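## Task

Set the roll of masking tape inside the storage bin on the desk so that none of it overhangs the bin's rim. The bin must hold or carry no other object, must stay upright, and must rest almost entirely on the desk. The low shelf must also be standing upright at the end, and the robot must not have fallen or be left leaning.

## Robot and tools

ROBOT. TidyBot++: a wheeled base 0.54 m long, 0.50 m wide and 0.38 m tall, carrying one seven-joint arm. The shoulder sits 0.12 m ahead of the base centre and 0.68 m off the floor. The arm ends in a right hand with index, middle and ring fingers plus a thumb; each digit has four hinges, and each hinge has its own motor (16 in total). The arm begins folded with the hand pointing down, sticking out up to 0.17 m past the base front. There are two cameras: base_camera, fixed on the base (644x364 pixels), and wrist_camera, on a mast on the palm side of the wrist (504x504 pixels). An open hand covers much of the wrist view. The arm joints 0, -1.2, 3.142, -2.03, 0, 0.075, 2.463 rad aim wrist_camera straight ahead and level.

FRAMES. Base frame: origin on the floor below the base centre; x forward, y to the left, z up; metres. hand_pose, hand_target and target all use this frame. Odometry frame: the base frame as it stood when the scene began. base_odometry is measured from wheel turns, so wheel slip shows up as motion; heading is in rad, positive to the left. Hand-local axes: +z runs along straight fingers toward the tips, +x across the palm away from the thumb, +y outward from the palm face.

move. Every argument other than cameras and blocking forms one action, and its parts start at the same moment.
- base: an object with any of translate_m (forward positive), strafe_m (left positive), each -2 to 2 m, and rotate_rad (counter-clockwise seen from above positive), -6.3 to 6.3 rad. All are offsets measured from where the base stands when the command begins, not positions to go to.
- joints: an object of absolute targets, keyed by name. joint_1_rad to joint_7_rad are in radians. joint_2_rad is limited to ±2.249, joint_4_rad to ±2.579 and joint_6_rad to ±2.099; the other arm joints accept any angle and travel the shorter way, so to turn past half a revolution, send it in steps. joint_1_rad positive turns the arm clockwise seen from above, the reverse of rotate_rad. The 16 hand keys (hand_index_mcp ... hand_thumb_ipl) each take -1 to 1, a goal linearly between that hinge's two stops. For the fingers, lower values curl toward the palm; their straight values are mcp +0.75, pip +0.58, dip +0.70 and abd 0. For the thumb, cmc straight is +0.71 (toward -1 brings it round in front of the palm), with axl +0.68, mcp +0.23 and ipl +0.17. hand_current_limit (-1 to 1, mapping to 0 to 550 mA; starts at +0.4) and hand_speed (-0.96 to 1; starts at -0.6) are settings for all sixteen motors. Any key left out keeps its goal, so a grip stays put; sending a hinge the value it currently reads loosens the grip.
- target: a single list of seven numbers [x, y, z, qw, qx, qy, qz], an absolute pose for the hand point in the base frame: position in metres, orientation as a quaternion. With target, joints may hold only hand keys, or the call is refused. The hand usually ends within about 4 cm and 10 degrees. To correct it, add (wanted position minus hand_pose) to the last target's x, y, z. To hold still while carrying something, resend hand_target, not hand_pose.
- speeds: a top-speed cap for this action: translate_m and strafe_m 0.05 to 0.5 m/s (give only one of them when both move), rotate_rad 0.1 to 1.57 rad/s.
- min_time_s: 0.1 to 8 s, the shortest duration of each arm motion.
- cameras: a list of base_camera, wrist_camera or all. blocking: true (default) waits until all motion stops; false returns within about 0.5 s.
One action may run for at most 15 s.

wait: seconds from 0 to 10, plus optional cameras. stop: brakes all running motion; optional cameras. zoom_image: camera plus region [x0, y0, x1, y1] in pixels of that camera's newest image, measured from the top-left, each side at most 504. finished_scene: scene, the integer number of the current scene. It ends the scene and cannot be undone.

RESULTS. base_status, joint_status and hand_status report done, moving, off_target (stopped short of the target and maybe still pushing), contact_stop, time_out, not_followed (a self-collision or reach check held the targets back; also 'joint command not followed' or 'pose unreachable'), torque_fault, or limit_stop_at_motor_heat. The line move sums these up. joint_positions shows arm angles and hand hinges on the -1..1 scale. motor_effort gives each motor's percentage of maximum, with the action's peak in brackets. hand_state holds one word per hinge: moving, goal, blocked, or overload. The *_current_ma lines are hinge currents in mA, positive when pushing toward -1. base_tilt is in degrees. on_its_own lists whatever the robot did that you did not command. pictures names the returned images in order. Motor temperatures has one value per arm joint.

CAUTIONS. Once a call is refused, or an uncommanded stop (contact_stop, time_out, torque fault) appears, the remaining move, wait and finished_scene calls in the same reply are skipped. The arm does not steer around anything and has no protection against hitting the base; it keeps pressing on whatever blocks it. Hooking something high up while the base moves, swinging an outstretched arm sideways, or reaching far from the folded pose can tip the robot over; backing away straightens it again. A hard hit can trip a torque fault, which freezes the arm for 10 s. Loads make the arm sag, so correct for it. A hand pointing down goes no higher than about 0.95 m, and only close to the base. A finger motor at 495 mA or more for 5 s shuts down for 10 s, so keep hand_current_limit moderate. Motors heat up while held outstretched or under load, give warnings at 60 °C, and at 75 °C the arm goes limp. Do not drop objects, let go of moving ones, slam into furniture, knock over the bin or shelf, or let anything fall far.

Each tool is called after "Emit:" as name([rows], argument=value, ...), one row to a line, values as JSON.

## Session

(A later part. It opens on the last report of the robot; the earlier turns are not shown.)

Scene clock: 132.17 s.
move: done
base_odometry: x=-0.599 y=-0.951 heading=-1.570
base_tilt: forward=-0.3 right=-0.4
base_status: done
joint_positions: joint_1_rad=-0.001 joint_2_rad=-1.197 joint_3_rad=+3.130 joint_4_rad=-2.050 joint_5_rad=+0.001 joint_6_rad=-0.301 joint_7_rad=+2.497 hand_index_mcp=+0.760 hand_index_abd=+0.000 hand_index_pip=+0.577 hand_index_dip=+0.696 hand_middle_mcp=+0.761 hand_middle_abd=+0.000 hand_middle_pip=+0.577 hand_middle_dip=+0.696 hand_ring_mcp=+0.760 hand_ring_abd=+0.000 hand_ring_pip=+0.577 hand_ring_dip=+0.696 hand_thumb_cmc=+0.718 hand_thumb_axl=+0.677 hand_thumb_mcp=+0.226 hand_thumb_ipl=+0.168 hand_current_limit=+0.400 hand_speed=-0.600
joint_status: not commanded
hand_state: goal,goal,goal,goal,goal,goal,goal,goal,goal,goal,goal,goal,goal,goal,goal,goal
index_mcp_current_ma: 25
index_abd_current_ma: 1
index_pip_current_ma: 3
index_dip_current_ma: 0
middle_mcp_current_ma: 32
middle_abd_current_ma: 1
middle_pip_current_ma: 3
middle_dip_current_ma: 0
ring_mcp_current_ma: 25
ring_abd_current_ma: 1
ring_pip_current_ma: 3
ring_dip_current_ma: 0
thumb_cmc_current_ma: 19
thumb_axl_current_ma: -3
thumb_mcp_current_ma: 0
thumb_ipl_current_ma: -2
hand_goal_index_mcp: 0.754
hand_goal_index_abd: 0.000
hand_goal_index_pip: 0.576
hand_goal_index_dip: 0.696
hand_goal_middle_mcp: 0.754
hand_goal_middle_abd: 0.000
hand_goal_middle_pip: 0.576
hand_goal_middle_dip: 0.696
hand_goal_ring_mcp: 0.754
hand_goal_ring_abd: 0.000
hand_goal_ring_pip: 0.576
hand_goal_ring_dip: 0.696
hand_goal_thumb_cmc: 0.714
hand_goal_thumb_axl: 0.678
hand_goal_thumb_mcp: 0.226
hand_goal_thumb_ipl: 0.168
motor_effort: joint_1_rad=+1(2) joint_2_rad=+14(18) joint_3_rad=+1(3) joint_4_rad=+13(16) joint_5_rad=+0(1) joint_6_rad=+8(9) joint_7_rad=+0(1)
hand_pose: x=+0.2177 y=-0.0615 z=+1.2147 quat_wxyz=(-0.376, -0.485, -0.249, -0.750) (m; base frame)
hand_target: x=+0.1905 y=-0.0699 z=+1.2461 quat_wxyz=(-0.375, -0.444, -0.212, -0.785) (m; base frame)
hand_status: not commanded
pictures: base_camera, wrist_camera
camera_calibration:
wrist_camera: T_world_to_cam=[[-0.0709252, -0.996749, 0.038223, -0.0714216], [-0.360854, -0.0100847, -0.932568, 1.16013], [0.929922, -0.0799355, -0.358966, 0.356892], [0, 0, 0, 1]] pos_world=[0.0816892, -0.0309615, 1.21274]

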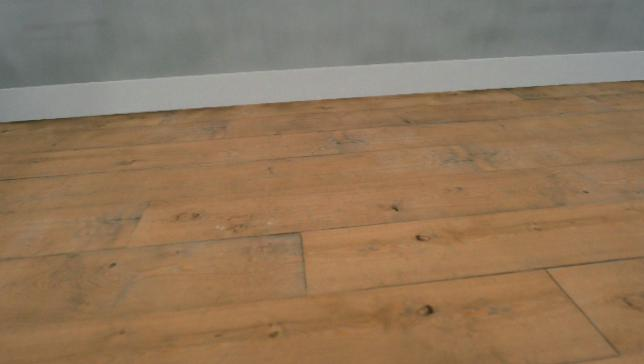

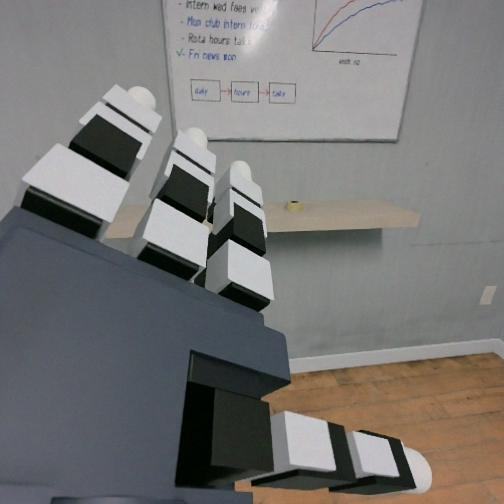

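Emit:
move(base={"rotate_rad": 0.128})

Emit:
move(base={"translate_m": 0.1, "strafe_m": -0.22}, cameras=["wrist_camera"])

Emit:
move(joints={"joint_1_rad": 0, "joint_2_rad": -0.6, "joint_3_rad": 3.142, "joint_4_rad": -1.9, "joint_5_rad": 0, "joint_6_rad": 0.0, "joint_7_rad": 2.463}, min_time_s=3, cameras=["wrist_camera"])

Emit:
zoom_image(camera="wrist_camera", region=[250, 100, 504, 350])

Scene clock: 179.90 s.
move: done
base_odometry: x=-0.599 y=-0.951 heading=-1.442
base_tilt: forward=-0.3 right=-0.4
base_status: done
joint_positions: joint_1_rad=-0.001 joint_2_rad=-1.197 joint_3_rad=+3.130 joint_4_rad=-2.050 joint_5_rad=+0.001 joint_6_rad=-0.301 joint_7_rad=+2.497 hand_index_mcp=+0.760 hand_index_abd=+0.000 hand_index_pip=+0.577 hand_index_dip=+0.696 hand_middle_mcp=+0.761 hand_middle_abd=+0.000 hand_middle_pip=+0.577 hand_middle_dip=+0.696 hand_ring_mcp=+0.760 hand_ring_abd=+0.000 hand_ring_pip=+0.577 hand_ring_dip=+0.696 hand_thumb_cmc=+0.718 hand_thumb_axl=+0.677 hand_thumb_mcp=+0.226 hand_thumb_ipl=+0.168 hand_current_limit=+0.400 hand_speed=-0.600
joint_status: not commanded
hand_state: goal,goal,goal,goal,goal,goal,goal,goal,goal,goal,goal,goal,goal,goal,goal,goal
index_mcp_current_ma: 25
index_abd_current_ma: 1
index_pip_current_ma: 3
index_dip_current_ma: 0
middle_mcp_current_ma: 32
middle_abd_current_ma: 1
middle_pip_current_ma: 3
middle_dip_current_ma: 0
ring_mcp_current_ma: 25
ring_abd_current_ma: 1
ring_pip_current_ma: 3
ring_dip_current_ma: 0
thumb_cmc_current_ma: 19
thumb_axl_current_ma: -3
thumb_mcp_current_ma: 0
thumb_ipl_current_ma: -2
hand_goal_index_mcp: 0.754
hand_goal_index_abd: 0.000
hand_goal_index_pip: 0.576
hand_goal_index_dip: 0.696
hand_goal_middle_mcp: 0.754
hand_goal_middle_abd: 0.000
hand_goal_middle_pip: 0.576
hand_goal_middle_dip: 0.696
hand_goal_ring_mcp: 0.754
hand_goal_ring_abd: 0.000
hand_goal_ring_pip: 0.576
hand_goal_ring_dip: 0.696
hand_goal_thumb_cmc: 0.714
hand_goal_thumb_axl: 0.678
hand_goal_thumb_mcp: 0.226
hand_goal_thumb_ipl: 0.168
motor_effort: joint_1_rad=+1(2) joint_2_rad=+14(15) joint_3_rad=+2(2) joint_4_rad=+13(15) joint_5_rad=+0(1) joint_6_rad=+9(9) joint_7_rad=+0(1)
hand_pose: x=+0.2177 y=-0.0615 z=+1.2147 quat_wxyz=(-0.376, -0.485, -0.249, -0.750) (m; base frame)
hand_target: x=+0.1905 y=-0.0699 z=+1.2461 quat_wxyz=(-0.375, -0.444, -0.212, -0.785) (m; base frame)
hand_status: not commanded
pictures: none

Scene clock: 181.53 s.
move: done
base_odometry: x=-0.804 y=-1.079 heading=-1.441
base_tilt: forward=-0.3 right=-0.3
base_status: done
joint_positions: joint_1_rad=-0.003 joint_2_rad=-1.198 joint_3_rad=+3.136 joint_4_rad=-2.050 joint_5_rad=+0.001 joint_6_rad=-0.300 joint_7_rad=+2.496 hand_index_mcp=+0.760 hand_index_abd=+0.000 hand_index_pip=+0.577 hand_index_dip=+0.696 hand_middle_mcp=+0.761 hand_middle_abd=+0.000 hand_middle_pip=+0.577 hand_middle_dip=+0.696 hand_ring_mcp=+0.760 hand_ring_abd=+0.000 hand_ring_pip=+0.577 hand_ring_dip=+0.696 hand_thumb_cmc=+0.718 hand_thumb_axl=+0.677 hand_thumb_mcp=+0.226 hand_thumb_ipl=+0.168 hand_current_limit=+0.400 hand_speed=-0.600
joint_status: not commanded
hand_state: goal,goal,goal,goal,goal,goal,goal,goal,goal,goal,goal,goal,goal,goal,goal,goal
index_mcp_current_ma: 26
index_abd_current_ma: 1
index_pip_current_ma: 3
index_dip_current_ma: 0
middle_mcp_current_ma: 32
middle_abd_current_ma: 1
middle_pip_current_ma: 3
middle_dip_current_ma: 0
ring_mcp_current_ma: 26
ring_abd_current_ma: 1
ring_pip_current_ma: 3
ring_dip_current_ma: 0
thumb_cmc_current_ma: 19
thumb_axl_current_ma: -3
thumb_mcp_current_ma: 0
thumb_ipl_current_ma: -2
hand_goal_index_mcp: 0.754
hand_goal_index_abd: 0.000
hand_goal_index_pip: 0.576
hand_goal_index_dip: 0.696
hand_goal_middle_mcp: 0.754
hand_goal_middle_abd: 0.000
hand_goal_middle_pip: 0.576
hand_goal_middle_dip: 0.696
hand_goal_ring_mcp: 0.754
hand_goal_ring_abd: 0.000
hand_goal_ring_pip: 0.576
hand_goal_ring_dip: 0.696
hand_goal_thumb_cmc: 0.714
hand_goal_thumb_axl: 0.678
hand_goal_thumb_mcp: 0.226
hand_goal_thumb_ipl: 0.168
motor_effort: joint_1_rad=+1(3) joint_2_rad=+14(18) joint_3_rad=+2(3) joint_4_rad=+14(15) joint_5_rad=+1(1) joint_6_rad=+8(9) joint_7_rad=+1(1)
hand_pose: x=+0.2170 y=-0.0645 z=+1.2149 quat_wxyz=(-0.374, -0.485, -0.246, -0.751) (m; base frame)
hand_target: x=+0.1905 y=-0.0699 z=+1.2461 quat_wxyz=(-0.375, -0.444, -0.212, -0.785) (m; base frame)
hand_status: not commanded
pictures: wrist_camera
camera_calibration:
wrist_camera: T_world_to_cam=[[-0.0709182, -0.996959, 0.0323096, -0.0673823], [-0.359094, -0.00470222, -0.93329, 1.16084], [0.930603, -0.0777894, -0.357668, 0.355765], [0, 0, 0, 1]] pos_world=[0.0809951, -0.0340441, 1.21282]

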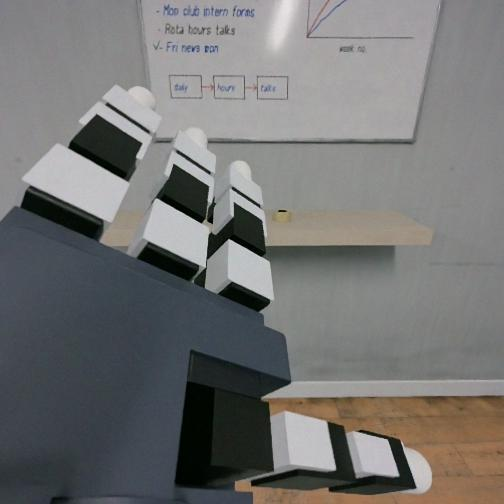

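Scene clock: 184.87 s.
move: done
base_odometry: x=-0.804 y=-1.079 heading=-1.441
base_tilt: forward=-0.3 right=-0.3
base_status: not commanded
joint_positions: joint_1_rad=-0.003 joint_2_rad=-0.607 joint_3_rad=+3.136 joint_4_rad=-1.930 joint_5_rad=+0.001 joint_6_rad=-0.107 joint_7_rad=+2.496 hand_index_mcp=+0.760 hand_index_abd=+0.000 hand_index_pip=+0.577 hand_index_dip=+0.696 hand_middle_mcp=+0.761 hand_middle_abd=+0.000 hand_middle_pip=+0.577 hand_middle_dip=+0.696 hand_ring_mcp=+0.760 hand_ring_abd=+0.000 hand_ring_pip=+0.577 hand_ring_dip=+0.696 hand_thumb_cmc=+0.718 hand_thumb_axl=+0.677 hand_thumb_mcp=+0.226 hand_thumb_ipl=+0.168 hand_current_limit=+0.400 hand_speed=-0.600
joint_status: all done
hand_state: goal,goal,goal,goal,goal,goal,goal,goal,goal,goal,goal,goal,goal,goal,goal,goal
index_mcp_current_ma: 26
index_abd_current_ma: 1
index_pip_current_ma: 3
index_dip_current_ma: 0
middle_mcp_current_ma: 32
middle_abd_current_ma: 1
middle_pip_current_ma: 3
middle_dip_current_ma: 0
ring_mcp_current_ma: 26
ring_abd_current_ma: 1
ring_pip_current_ma: 3
ring_dip_current_ma: 0
thumb_cmc_current_ma: 19
thumb_axl_current_ma: -3
thumb_mcp_current_ma: 0
thumb_ipl_current_ma: -2
hand_goal_index_mcp: 0.754
hand_goal_index_abd: 0.000
hand_goal_index_pip: 0.576
hand_goal_index_dip: 0.696
hand_goal_middle_mcp: 0.754
hand_goal_middle_abd: 0.000
hand_goal_middle_pip: 0.576
hand_goal_middle_dip: 0.696
hand_goal_ring_mcp: 0.754
hand_goal_ring_abd: 0.000
hand_goal_ring_pip: 0.576
hand_goal_ring_dip: 0.696
hand_goal_thumb_cmc: 0.714
hand_goal_thumb_axl: 0.678
hand_goal_thumb_mcp: 0.226
hand_goal_thumb_ipl: 0.168
motor_effort: joint_1_rad=+1(2) joint_2_rad=+0(16) joint_3_rad=+1(2) joint_4_rad=+17(18) joint_5_rad=+1(2) joint_6_rad=+9(9) joint_7_rad=+0(1)
hand_pose: x=+0.4751 y=-0.0634 z=+1.2009 quat_wxyz=(-0.336, -0.585, -0.296, -0.676) (m; base frame)
hand_target: x=+0.4609 y=-0.0699 z=+1.2438 quat_wxyz=(-0.344, -0.546, -0.261, -0.718) (m; base frame)
hand_status: not commanded
pictures: wrist_camera
camera_calibration:
wrist_camera: T_world_to_cam=[[-0.0577799, -0.997072, 0.050097, -0.0751244], [-0.60216, -0.00521787, -0.798359, 1.19391], [0.796282, -0.0762955, -0.600095, 0.465603], [0, 0, 0, 1]] pos_world=[0.343831, -0.0331513, 1.23634]

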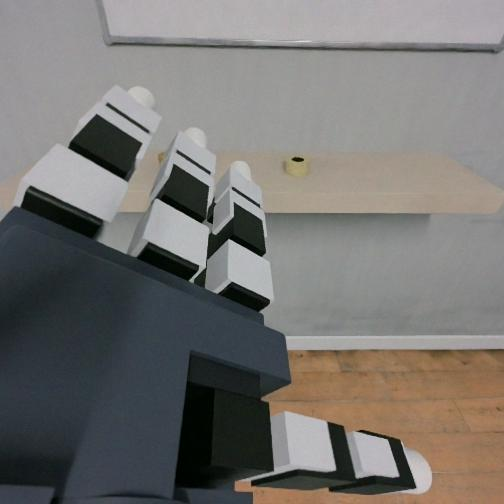

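Scaled by 1.984.

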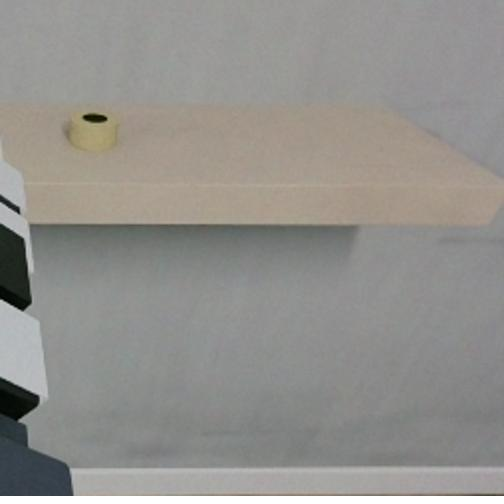

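Emit:
move(base={"translate_m": 0.27, "strafe_m": -0.08}, speeds={"translate_m": 0.2}, cameras=["wrist_camera"])

Emit:
zoom_image(camera="wrist_camera", region=[250, 60, 504, 310])

Emit:
move(joints={"joint_1_rad": 0, "joint_2_rad": -0.45, "joint_3_rad": 3.142, "joint_4_rad": -2.03, "joint_5_rad": 0, "joint_6_rad": 0.0, "joint_7_rad": 2.463}, min_time_s=2, cameras=["wrist_camera"])

Emit:
zoom_image(camera="wrist_camera", region=[250, 60, 504, 310])

Scene clock: 265.67 s.
move: done
base_odometry: x=-0.849 y=-1.357 heading=-1.441
base_tilt: forward=-0.2 right=-0.3
base_status: done
joint_positions: joint_1_rad=-0.003 joint_2_rad=-0.601 joint_3_rad=+3.136 joint_4_rad=-1.928 joint_5_rad=+0.001 joint_6_rad=-0.105 joint_7_rad=+2.496 hand_index_mcp=+0.760 hand_index_abd=+0.000 hand_index_pip=+0.577 hand_index_dip=+0.696 hand_middle_mcp=+0.761 hand_middle_abd=+0.000 hand_middle_pip=+0.577 hand_middle_dip=+0.696 hand_ring_mcp=+0.760 hand_ring_abd=+0.000 hand_ring_pip=+0.577 hand_ring_dip=+0.696 hand_thumb_cmc=+0.719 hand_thumb_axl=+0.677 hand_thumb_mcp=+0.226 hand_thumb_ipl=+0.168 hand_current_limit=+0.400 hand_speed=-0.600
joint_status: not commanded
hand_state: goal,goal,goal,goal,goal,goal,goal,goal,goal,goal,goal,goal,goal,goal,goal,goal
index_mcp_current_ma: 26
index_abd_current_ma: 1
index_pip_current_ma: 3
index_dip_current_ma: 0
middle_mcp_current_ma: 33
middle_abd_current_ma: 1
middle_pip_current_ma: 3
middle_dip_current_ma: 0
ring_mcp_current_ma: 26
ring_abd_current_ma: 1
ring_pip_current_ma: 3
ring_dip_current_ma: 0
thumb_cmc_current_ma: 19
thumb_axl_current_ma: -3
thumb_mcp_current_ma: 0
thumb_ipl_current_ma: -2
hand_goal_index_mcp: 0.754
hand_goal_index_abd: 0.000
hand_goal_index_pip: 0.576
hand_goal_index_dip: 0.696
hand_goal_middle_mcp: 0.754
hand_goal_middle_abd: 0.000
hand_goal_middle_pip: 0.576
hand_goal_middle_dip: 0.696
hand_goal_ring_mcp: 0.754
hand_goal_ring_abd: 0.000
hand_goal_ring_pip: 0.576
hand_goal_ring_dip: 0.696
hand_goal_thumb_cmc: 0.714
hand_goal_thumb_axl: 0.678
hand_goal_thumb_mcp: 0.226
hand_goal_thumb_ipl: 0.168
motor_effort: joint_1_rad=+1(1) joint_2_rad=+0(3) joint_3_rad=+1(3) joint_4_rad=+17(17) joint_5_rad=+0(1) joint_6_rad=+8(9) joint_7_rad=+0(1)
hand_pose: x=+0.4777 y=-0.0634 z=+1.2004 quat_wxyz=(-0.336, -0.586, -0.297, -0.676) (m; base frame)
hand_target: x=+0.4609 y=-0.0699 z=+1.2438 quat_wxyz=(-0.344, -0.546, -0.261, -0.718) (m; base frame)
hand_status: not commanded
pictures: wrist_camera
camera_calibration:
wrist_camera: T_world_to_cam=[[-0.05768, -0.997072, 0.0502129, -0.0751371], [-0.603758, -0.00521781, -0.797151, 1.19444], [0.795078, -0.0762961, -0.601689, 0.465729], [0, 0, 0, 1]] pos_world=[0.346528, -0.0331513, 1.23615]

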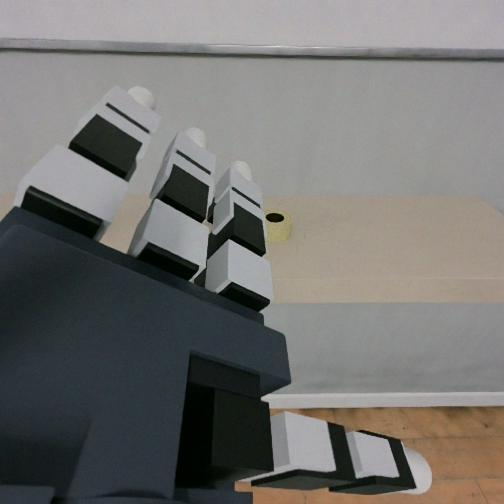

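Scaled by 1.984.

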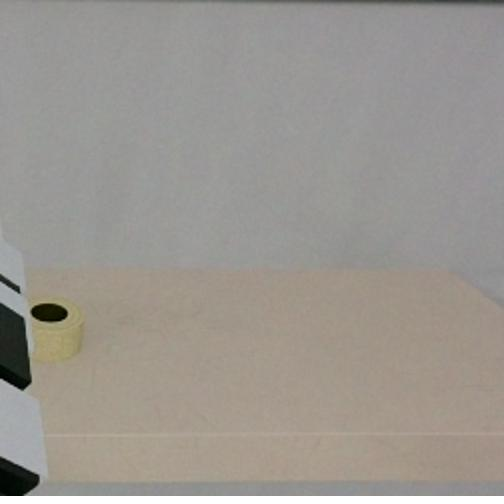

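Scene clock: 268.00 s.
move: done
base_odometry: x=-0.849 y=-1.357 heading=-1.441
base_tilt: forward=-0.2 right=-0.4
base_status: not commanded
joint_positions: joint_1_rad=-0.003 joint_2_rad=-0.461 joint_3_rad=+3.136 joint_4_rad=-2.018 joint_5_rad=+0.001 joint_6_rad=-0.105 joint_7_rad=+2.496 hand_index_mcp=+0.760 hand_index_abd=+0.000 hand_index_pip=+0.577 hand_index_dip=+0.696 hand_middle_mcp=+0.761 hand_middle_abd=+0.000 hand_middle_pip=+0.577 hand_middle_dip=+0.696 hand_ring_mcp=+0.760 hand_ring_abd=+0.000 hand_ring_pip=+0.577 hand_ring_dip=+0.696 hand_thumb_cmc=+0.719 hand_thumb_axl=+0.677 hand_thumb_mcp=+0.226 hand_thumb_ipl=+0.168 hand_current_limit=+0.400 hand_speed=-0.600
joint_status: all done
hand_state: goal,goal,goal,goal,goal,goal,goal,goal,goal,goal,goal,goal,goal,goal,goal,goal
index_mcp_current_ma: 26
index_abd_current_ma: 1
index_pip_current_ma: 3
index_dip_current_ma: 0
middle_mcp_current_ma: 33
middle_abd_current_ma: 1
middle_pip_current_ma: 3
middle_dip_current_ma: 0
ring_mcp_current_ma: 26
ring_abd_current_ma: 1
ring_pip_current_ma: 3
ring_dip_current_ma: 0
thumb_cmc_current_ma: 19
thumb_axl_current_ma: -3
thumb_mcp_current_ma: 0
thumb_ipl_current_ma: -2
hand_goal_index_mcp: 0.754
hand_goal_index_abd: 0.000
hand_goal_index_pip: 0.576
hand_goal_index_dip: 0.696
hand_goal_middle_mcp: 0.754
hand_goal_middle_abd: 0.000
hand_goal_middle_pip: 0.576
hand_goal_middle_dip: 0.696
hand_goal_ring_mcp: 0.754
hand_goal_ring_abd: 0.000
hand_goal_ring_pip: 0.576
hand_goal_ring_dip: 0.696
hand_goal_thumb_cmc: 0.714
hand_goal_thumb_axl: 0.678
hand_goal_thumb_mcp: 0.226
hand_goal_thumb_ipl: 0.168
motor_effort: joint_1_rad=+1(2) joint_2_rad=-5(6) joint_3_rad=+1(2) joint_4_rad=+17(18) joint_5_rad=+1(2) joint_6_rad=+8(10) joint_7_rad=+0(1)
hand_pose: x=+0.5519 y=-0.0633 z=+1.0897 quat_wxyz=(-0.300, -0.659, -0.334, -0.604) (m; base frame)
hand_target: x=+0.5522 y=-0.0699 z=+1.1069 quat_wxyz=(-0.304, -0.641, -0.306, -0.635) (m; base frame)
hand_status: not commanded
pictures: wrist_camera
camera_calibration:
wrist_camera: T_world_to_cam=[[-0.0448406, -0.996998, 0.0631135, -0.0863272], [-0.769593, -0.00580697, -0.638508, 1.0696], [0.636958, -0.0772028, -0.767023, 0.607567], [0, 0, 0, 1]] pos_world=[0.432292, -0.032951, 1.15442]

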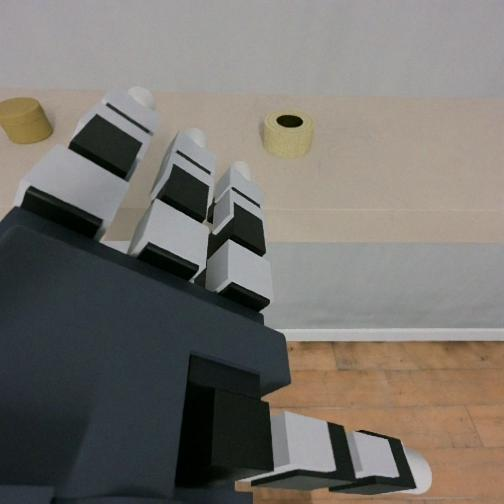

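Scaled by 1.984.

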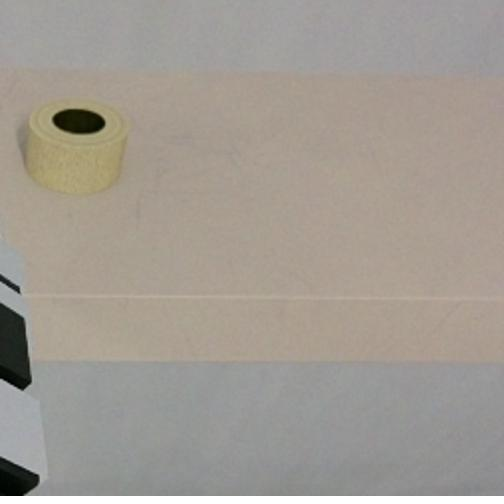

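Emit:
move(joints={"hand_index_mcp": 0.411, "hand_index_pip": 0.139, "hand_index_dip": 0.551, "hand_middle_mcp": 0.411, "hand_middle_pip": 0.139, "hand_middle_dip": 0.551, "hand_ring_mcp": 0.754, "hand_ring_pip": -0.5, "hand_ring_dip": 0.2, "hand_thumb_cmc": -0.571, "hand_thumb_axl": 0.678, "hand_thumb_mcp": 0.225, "hand_thumb_ipl": 0.168}, target=[0.70, -0.09, 1.137, 0.4003, -0.4315, 0.6396, -0.4944], min_time_s=3, cameras=["wrist_camera"])

Scene clock: 358.90 s.
move: off_target
base_odometry: x=-0.849 y=-1.357 heading=-1.441
base_tilt: forward=-0.2 right=-0.3
base_status: not commanded
joint_positions: joint_1_rad=+2.309 joint_2_rad=-0.495 joint_3_rad=+2.124 joint_4_rad=-0.882 joint_5_rad=-1.400 joint_6_rad=-0.952 joint_7_rad=+0.548 hand_index_mcp=+0.406 hand_index_abd=+0.001 hand_index_pip=+0.141 hand_index_dip=+0.554 hand_middle_mcp=+0.404 hand_middle_abd=+0.001 hand_middle_pip=+0.141 hand_middle_dip=+0.555 hand_ring_mcp=+0.748 hand_ring_abd=+0.000 hand_ring_pip=-0.498 hand_ring_dip=+0.203 hand_thumb_cmc=-0.568 hand_thumb_axl=+0.677 hand_thumb_mcp=+0.226 hand_thumb_ipl=+0.168 hand_current_limit=+0.400 hand_speed=-0.600
joint_status: all done
hand_state: goal,goal,goal,goal,goal,goal,goal,goal,goal,goal,goal,goal,goal,goal,goal,goal
index_mcp_current_ma: -29
index_abd_current_ma: 4
index_pip_current_ma: 4
index_dip_current_ma: 10
middle_mcp_current_ma: -37
middle_abd_current_ma: 4
middle_pip_current_ma: 3
middle_dip_current_ma: 11
ring_mcp_current_ma: -26
ring_abd_current_ma: 1
ring_pip_current_ma: 7
ring_dip_current_ma: 11
thumb_cmc_current_ma: 7
thumb_axl_current_ma: -3
thumb_mcp_current_ma: 0
thumb_ipl_current_ma: -2
hand_goal_index_mcp: 0.412
hand_goal_index_abd: 0.000
hand_goal_index_pip: 0.140
hand_goal_index_dip: 0.552
hand_goal_middle_mcp: 0.412
hand_goal_middle_abd: 0.000
hand_goal_middle_pip: 0.140
hand_goal_middle_dip: 0.552
hand_goal_ring_mcp: 0.754
hand_goal_ring_abd: 0.000
hand_goal_ring_pip: -0.500
hand_goal_ring_dip: 0.200
hand_goal_thumb_cmc: -0.570
hand_goal_thumb_axl: 0.678
hand_goal_thumb_mcp: 0.226
hand_goal_thumb_ipl: 0.168
motor_effort: joint_1_rad=+1(3) joint_2_rad=+16(20) joint_3_rad=+8(9) joint_4_rad=+9(18) joint_5_rad=-3(3) joint_6_rad=+8(10) joint_7_rad=+1(2)
hand_pose: x=+0.6971 y=-0.0502 z=+1.2088 quat_wxyz=(+0.420, -0.451, +0.526, -0.586) (m; base frame)
hand_target: x=+0.6946 y=-0.0297 z=+1.2002 quat_wxyz=(+0.435, -0.468, +0.532, -0.556) (m; base frame)
hand_status: off_target (0.082 m and 17.1 deg from the pose sent, 0.158 m and 151.1 deg at the start)
pictures: wrist_camera
camera_calibration:
wrist_camera: T_world_to_cam=[[0.137533, 0.692082, -0.708596, 0.816249], [-0.596734, 0.628886, 0.498408, -0.205466], [0.790565, 0.354296, 0.499482, -1.00894], [0, 0, 0, 1]] pos_world=[0.562762, -0.0782338, 1.18474]

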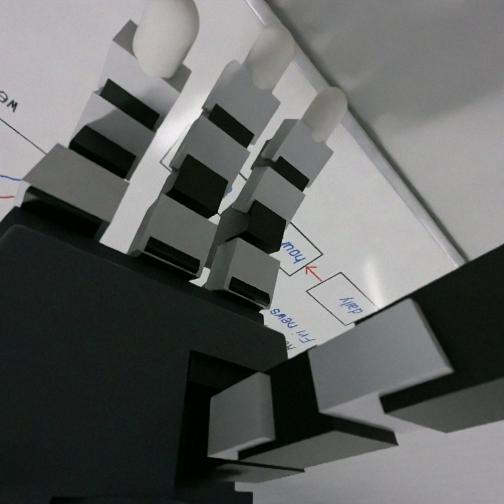

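Emit:
move(target=[0.74, -0.1, 1.13, 0.4003, -0.4315, 0.6396, -0.4944], min_time_s=2, cameras=["wrist_camera"])

Scene clock: 373.97 s.
move: off_target
base_odometry: x=-0.849 y=-1.357 heading=-1.441
base_tilt: forward=-0.2 right=-0.4
base_status: not commanded
joint_positions: joint_1_rad=+2.463 joint_2_rad=-0.542 joint_3_rad=+2.117 joint_4_rad=-0.797 joint_5_rad=-1.491 joint_6_rad=-0.992 joint_7_rad=+0.519 hand_index_mcp=+0.406 hand_index_abd=+0.001 hand_index_pip=+0.141 hand_index_dip=+0.554 hand_middle_mcp=+0.404 hand_middle_abd=+0.001 hand_middle_pip=+0.141 hand_middle_dip=+0.555 hand_ring_mcp=+0.748 hand_ring_abd=+0.000 hand_ring_pip=-0.498 hand_ring_dip=+0.203 hand_thumb_cmc=-0.568 hand_thumb_axl=+0.677 hand_thumb_mcp=+0.226 hand_thumb_ipl=+0.168 hand_current_limit=+0.400 hand_speed=-0.600
joint_status: not commanded
hand_state: goal,goal,goal,goal,goal,goal,goal,goal,goal,goal,goal,goal,goal,goal,goal,goal
index_mcp_current_ma: -29
index_abd_current_ma: 4
index_pip_current_ma: 4
index_dip_current_ma: 10
middle_mcp_current_ma: -37
middle_abd_current_ma: 4
middle_pip_current_ma: 3
middle_dip_current_ma: 11
ring_mcp_current_ma: -26
ring_abd_current_ma: 1
ring_pip_current_ma: 7
ring_dip_current_ma: 11
thumb_cmc_current_ma: 7
thumb_axl_current_ma: -3
thumb_mcp_current_ma: 0
thumb_ipl_current_ma: -2
hand_goal_index_mcp: 0.412
hand_goal_index_abd: 0.000
hand_goal_index_pip: 0.140
hand_goal_index_dip: 0.552
hand_goal_middle_mcp: 0.412
hand_goal_middle_abd: 0.000
hand_goal_middle_pip: 0.140
hand_goal_middle_dip: 0.552
hand_goal_ring_mcp: 0.754
hand_goal_ring_abd: 0.000
hand_goal_ring_pip: -0.500
hand_goal_ring_dip: 0.200
hand_goal_thumb_cmc: -0.570
hand_goal_thumb_axl: 0.678
hand_goal_thumb_mcp: 0.226
hand_goal_thumb_ipl: 0.168
motor_effort: joint_1_rad=+1(1) joint_2_rad=+20(21) joint_3_rad=+7(8) joint_4_rad=+6(9) joint_5_rad=-3(3) joint_6_rad=+7(9) joint_7_rad=+0(1)
hand_pose: x=+0.7204 y=-0.0617 z=+1.2088 quat_wxyz=(+0.403, -0.454, +0.525, -0.596) (m; base frame)
hand_target: x=+0.7310 y=-0.0242 z=+1.1885 quat_wxyz=(+0.426, -0.481, +0.530, -0.553) (m; base frame)
hand_status: off_target (0.090 m and 17.8 deg from the pose sent, 0.103 m and 17.1 deg at the start)
pictures: wrist_camera
camera_calibration:
wrist_camera: T_world_to_cam=[[0.145873, 0.667241, -0.730418, 0.839802], [-0.575039, 0.657969, 0.486217, -0.183469], [0.805017, 0.349093, 0.479669, -1.01008], [0, 0, 0, 1]] pos_world=[0.585128, -0.087021, 1.18712]

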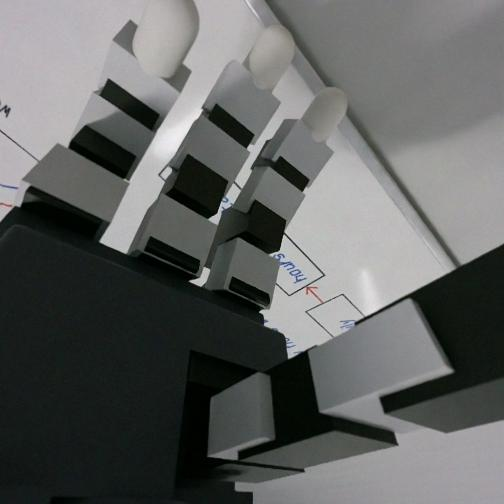

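Emit:
move(target=[0.776, -0.093, 1.10, 0.4003, -0.4315, 0.6396, -0.4944], min_time_s=3, cameras=["wrist_camera"])

Scene clock: 395.23 s.
move: off_target
base_odometry: x=-0.849 y=-1.357 heading=-1.441
base_tilt: forward=-0.2 right=-0.4
base_status: not commanded
joint_positions: joint_1_rad=+2.471 joint_2_rad=-0.612 joint_3_rad=+2.106 joint_4_rad=-0.818 joint_5_rad=-1.557 joint_6_rad=-0.992 joint_7_rad=+0.518 hand_index_mcp=+0.406 hand_index_abd=+0.001 hand_index_pip=+0.141 hand_index_dip=+0.554 hand_middle_mcp=+0.404 hand_middle_abd=+0.001 hand_middle_pip=+0.141 hand_middle_dip=+0.555 hand_ring_mcp=+0.748 hand_ring_abd=+0.000 hand_ring_pip=-0.498 hand_ring_dip=+0.203 hand_thumb_cmc=-0.568 hand_thumb_axl=+0.677 hand_thumb_mcp=+0.226 hand_thumb_ipl=+0.168 hand_current_limit=+0.400 hand_speed=-0.600
joint_status: not commanded
hand_state: goal,goal,goal,goal,goal,goal,goal,goal,goal,goal,goal,goal,goal,goal,goal,goal
index_mcp_current_ma: -29
index_abd_current_ma: 4
index_pip_current_ma: 4
index_dip_current_ma: 10
middle_mcp_current_ma: -37
middle_abd_current_ma: 4
middle_pip_current_ma: 3
middle_dip_current_ma: 11
ring_mcp_current_ma: -26
ring_abd_current_ma: 1
ring_pip_current_ma: 7
ring_dip_current_ma: 11
thumb_cmc_current_ma: 7
thumb_axl_current_ma: -3
thumb_mcp_current_ma: 0
thumb_ipl_current_ma: -2
hand_goal_index_mcp: 0.412
hand_goal_index_abd: 0.000
hand_goal_index_pip: 0.140
hand_goal_index_dip: 0.552
hand_goal_middle_mcp: 0.412
hand_goal_middle_abd: 0.000
hand_goal_middle_pip: 0.140
hand_goal_middle_dip: 0.552
hand_goal_ring_mcp: 0.754
hand_goal_ring_abd: 0.000
hand_goal_ring_pip: -0.500
hand_goal_ring_dip: 0.200
hand_goal_thumb_cmc: -0.570
hand_goal_thumb_axl: 0.678
hand_goal_thumb_mcp: 0.226
hand_goal_thumb_ipl: 0.168
motor_effort: joint_1_rad=+1(1) joint_2_rad=+22(23) joint_3_rad=+8(9) joint_4_rad=+6(7) joint_5_rad=-3(3) joint_6_rad=+8(9) joint_7_rad=-1(1)
hand_pose: x=+0.7539 y=-0.0303 z=+1.1777 quat_wxyz=(+0.410, -0.473, +0.523, -0.578) (m; base frame)
hand_target: x=+0.7662 y=-0.0062 z=+1.1627 quat_wxyz=(+0.433, -0.486, +0.522, -0.551) (m; base frame)
hand_status: off_target (0.102 m and 17.1 deg from the pose sent, 0.126 m and 17.8 deg at the start)
pictures: wrist_camera
camera_calibration:
wrist_camera: T_world_to_cam=[[0.0948775, 0.678634, -0.728322, 0.827498], [-0.588487, 0.628332, 0.508804, -0.187066], [0.802921, 0.380334, 0.458982, -1.00619], [0, 0, 0, 1]] pos_world=[0.619298, -0.0613389, 1.15969]

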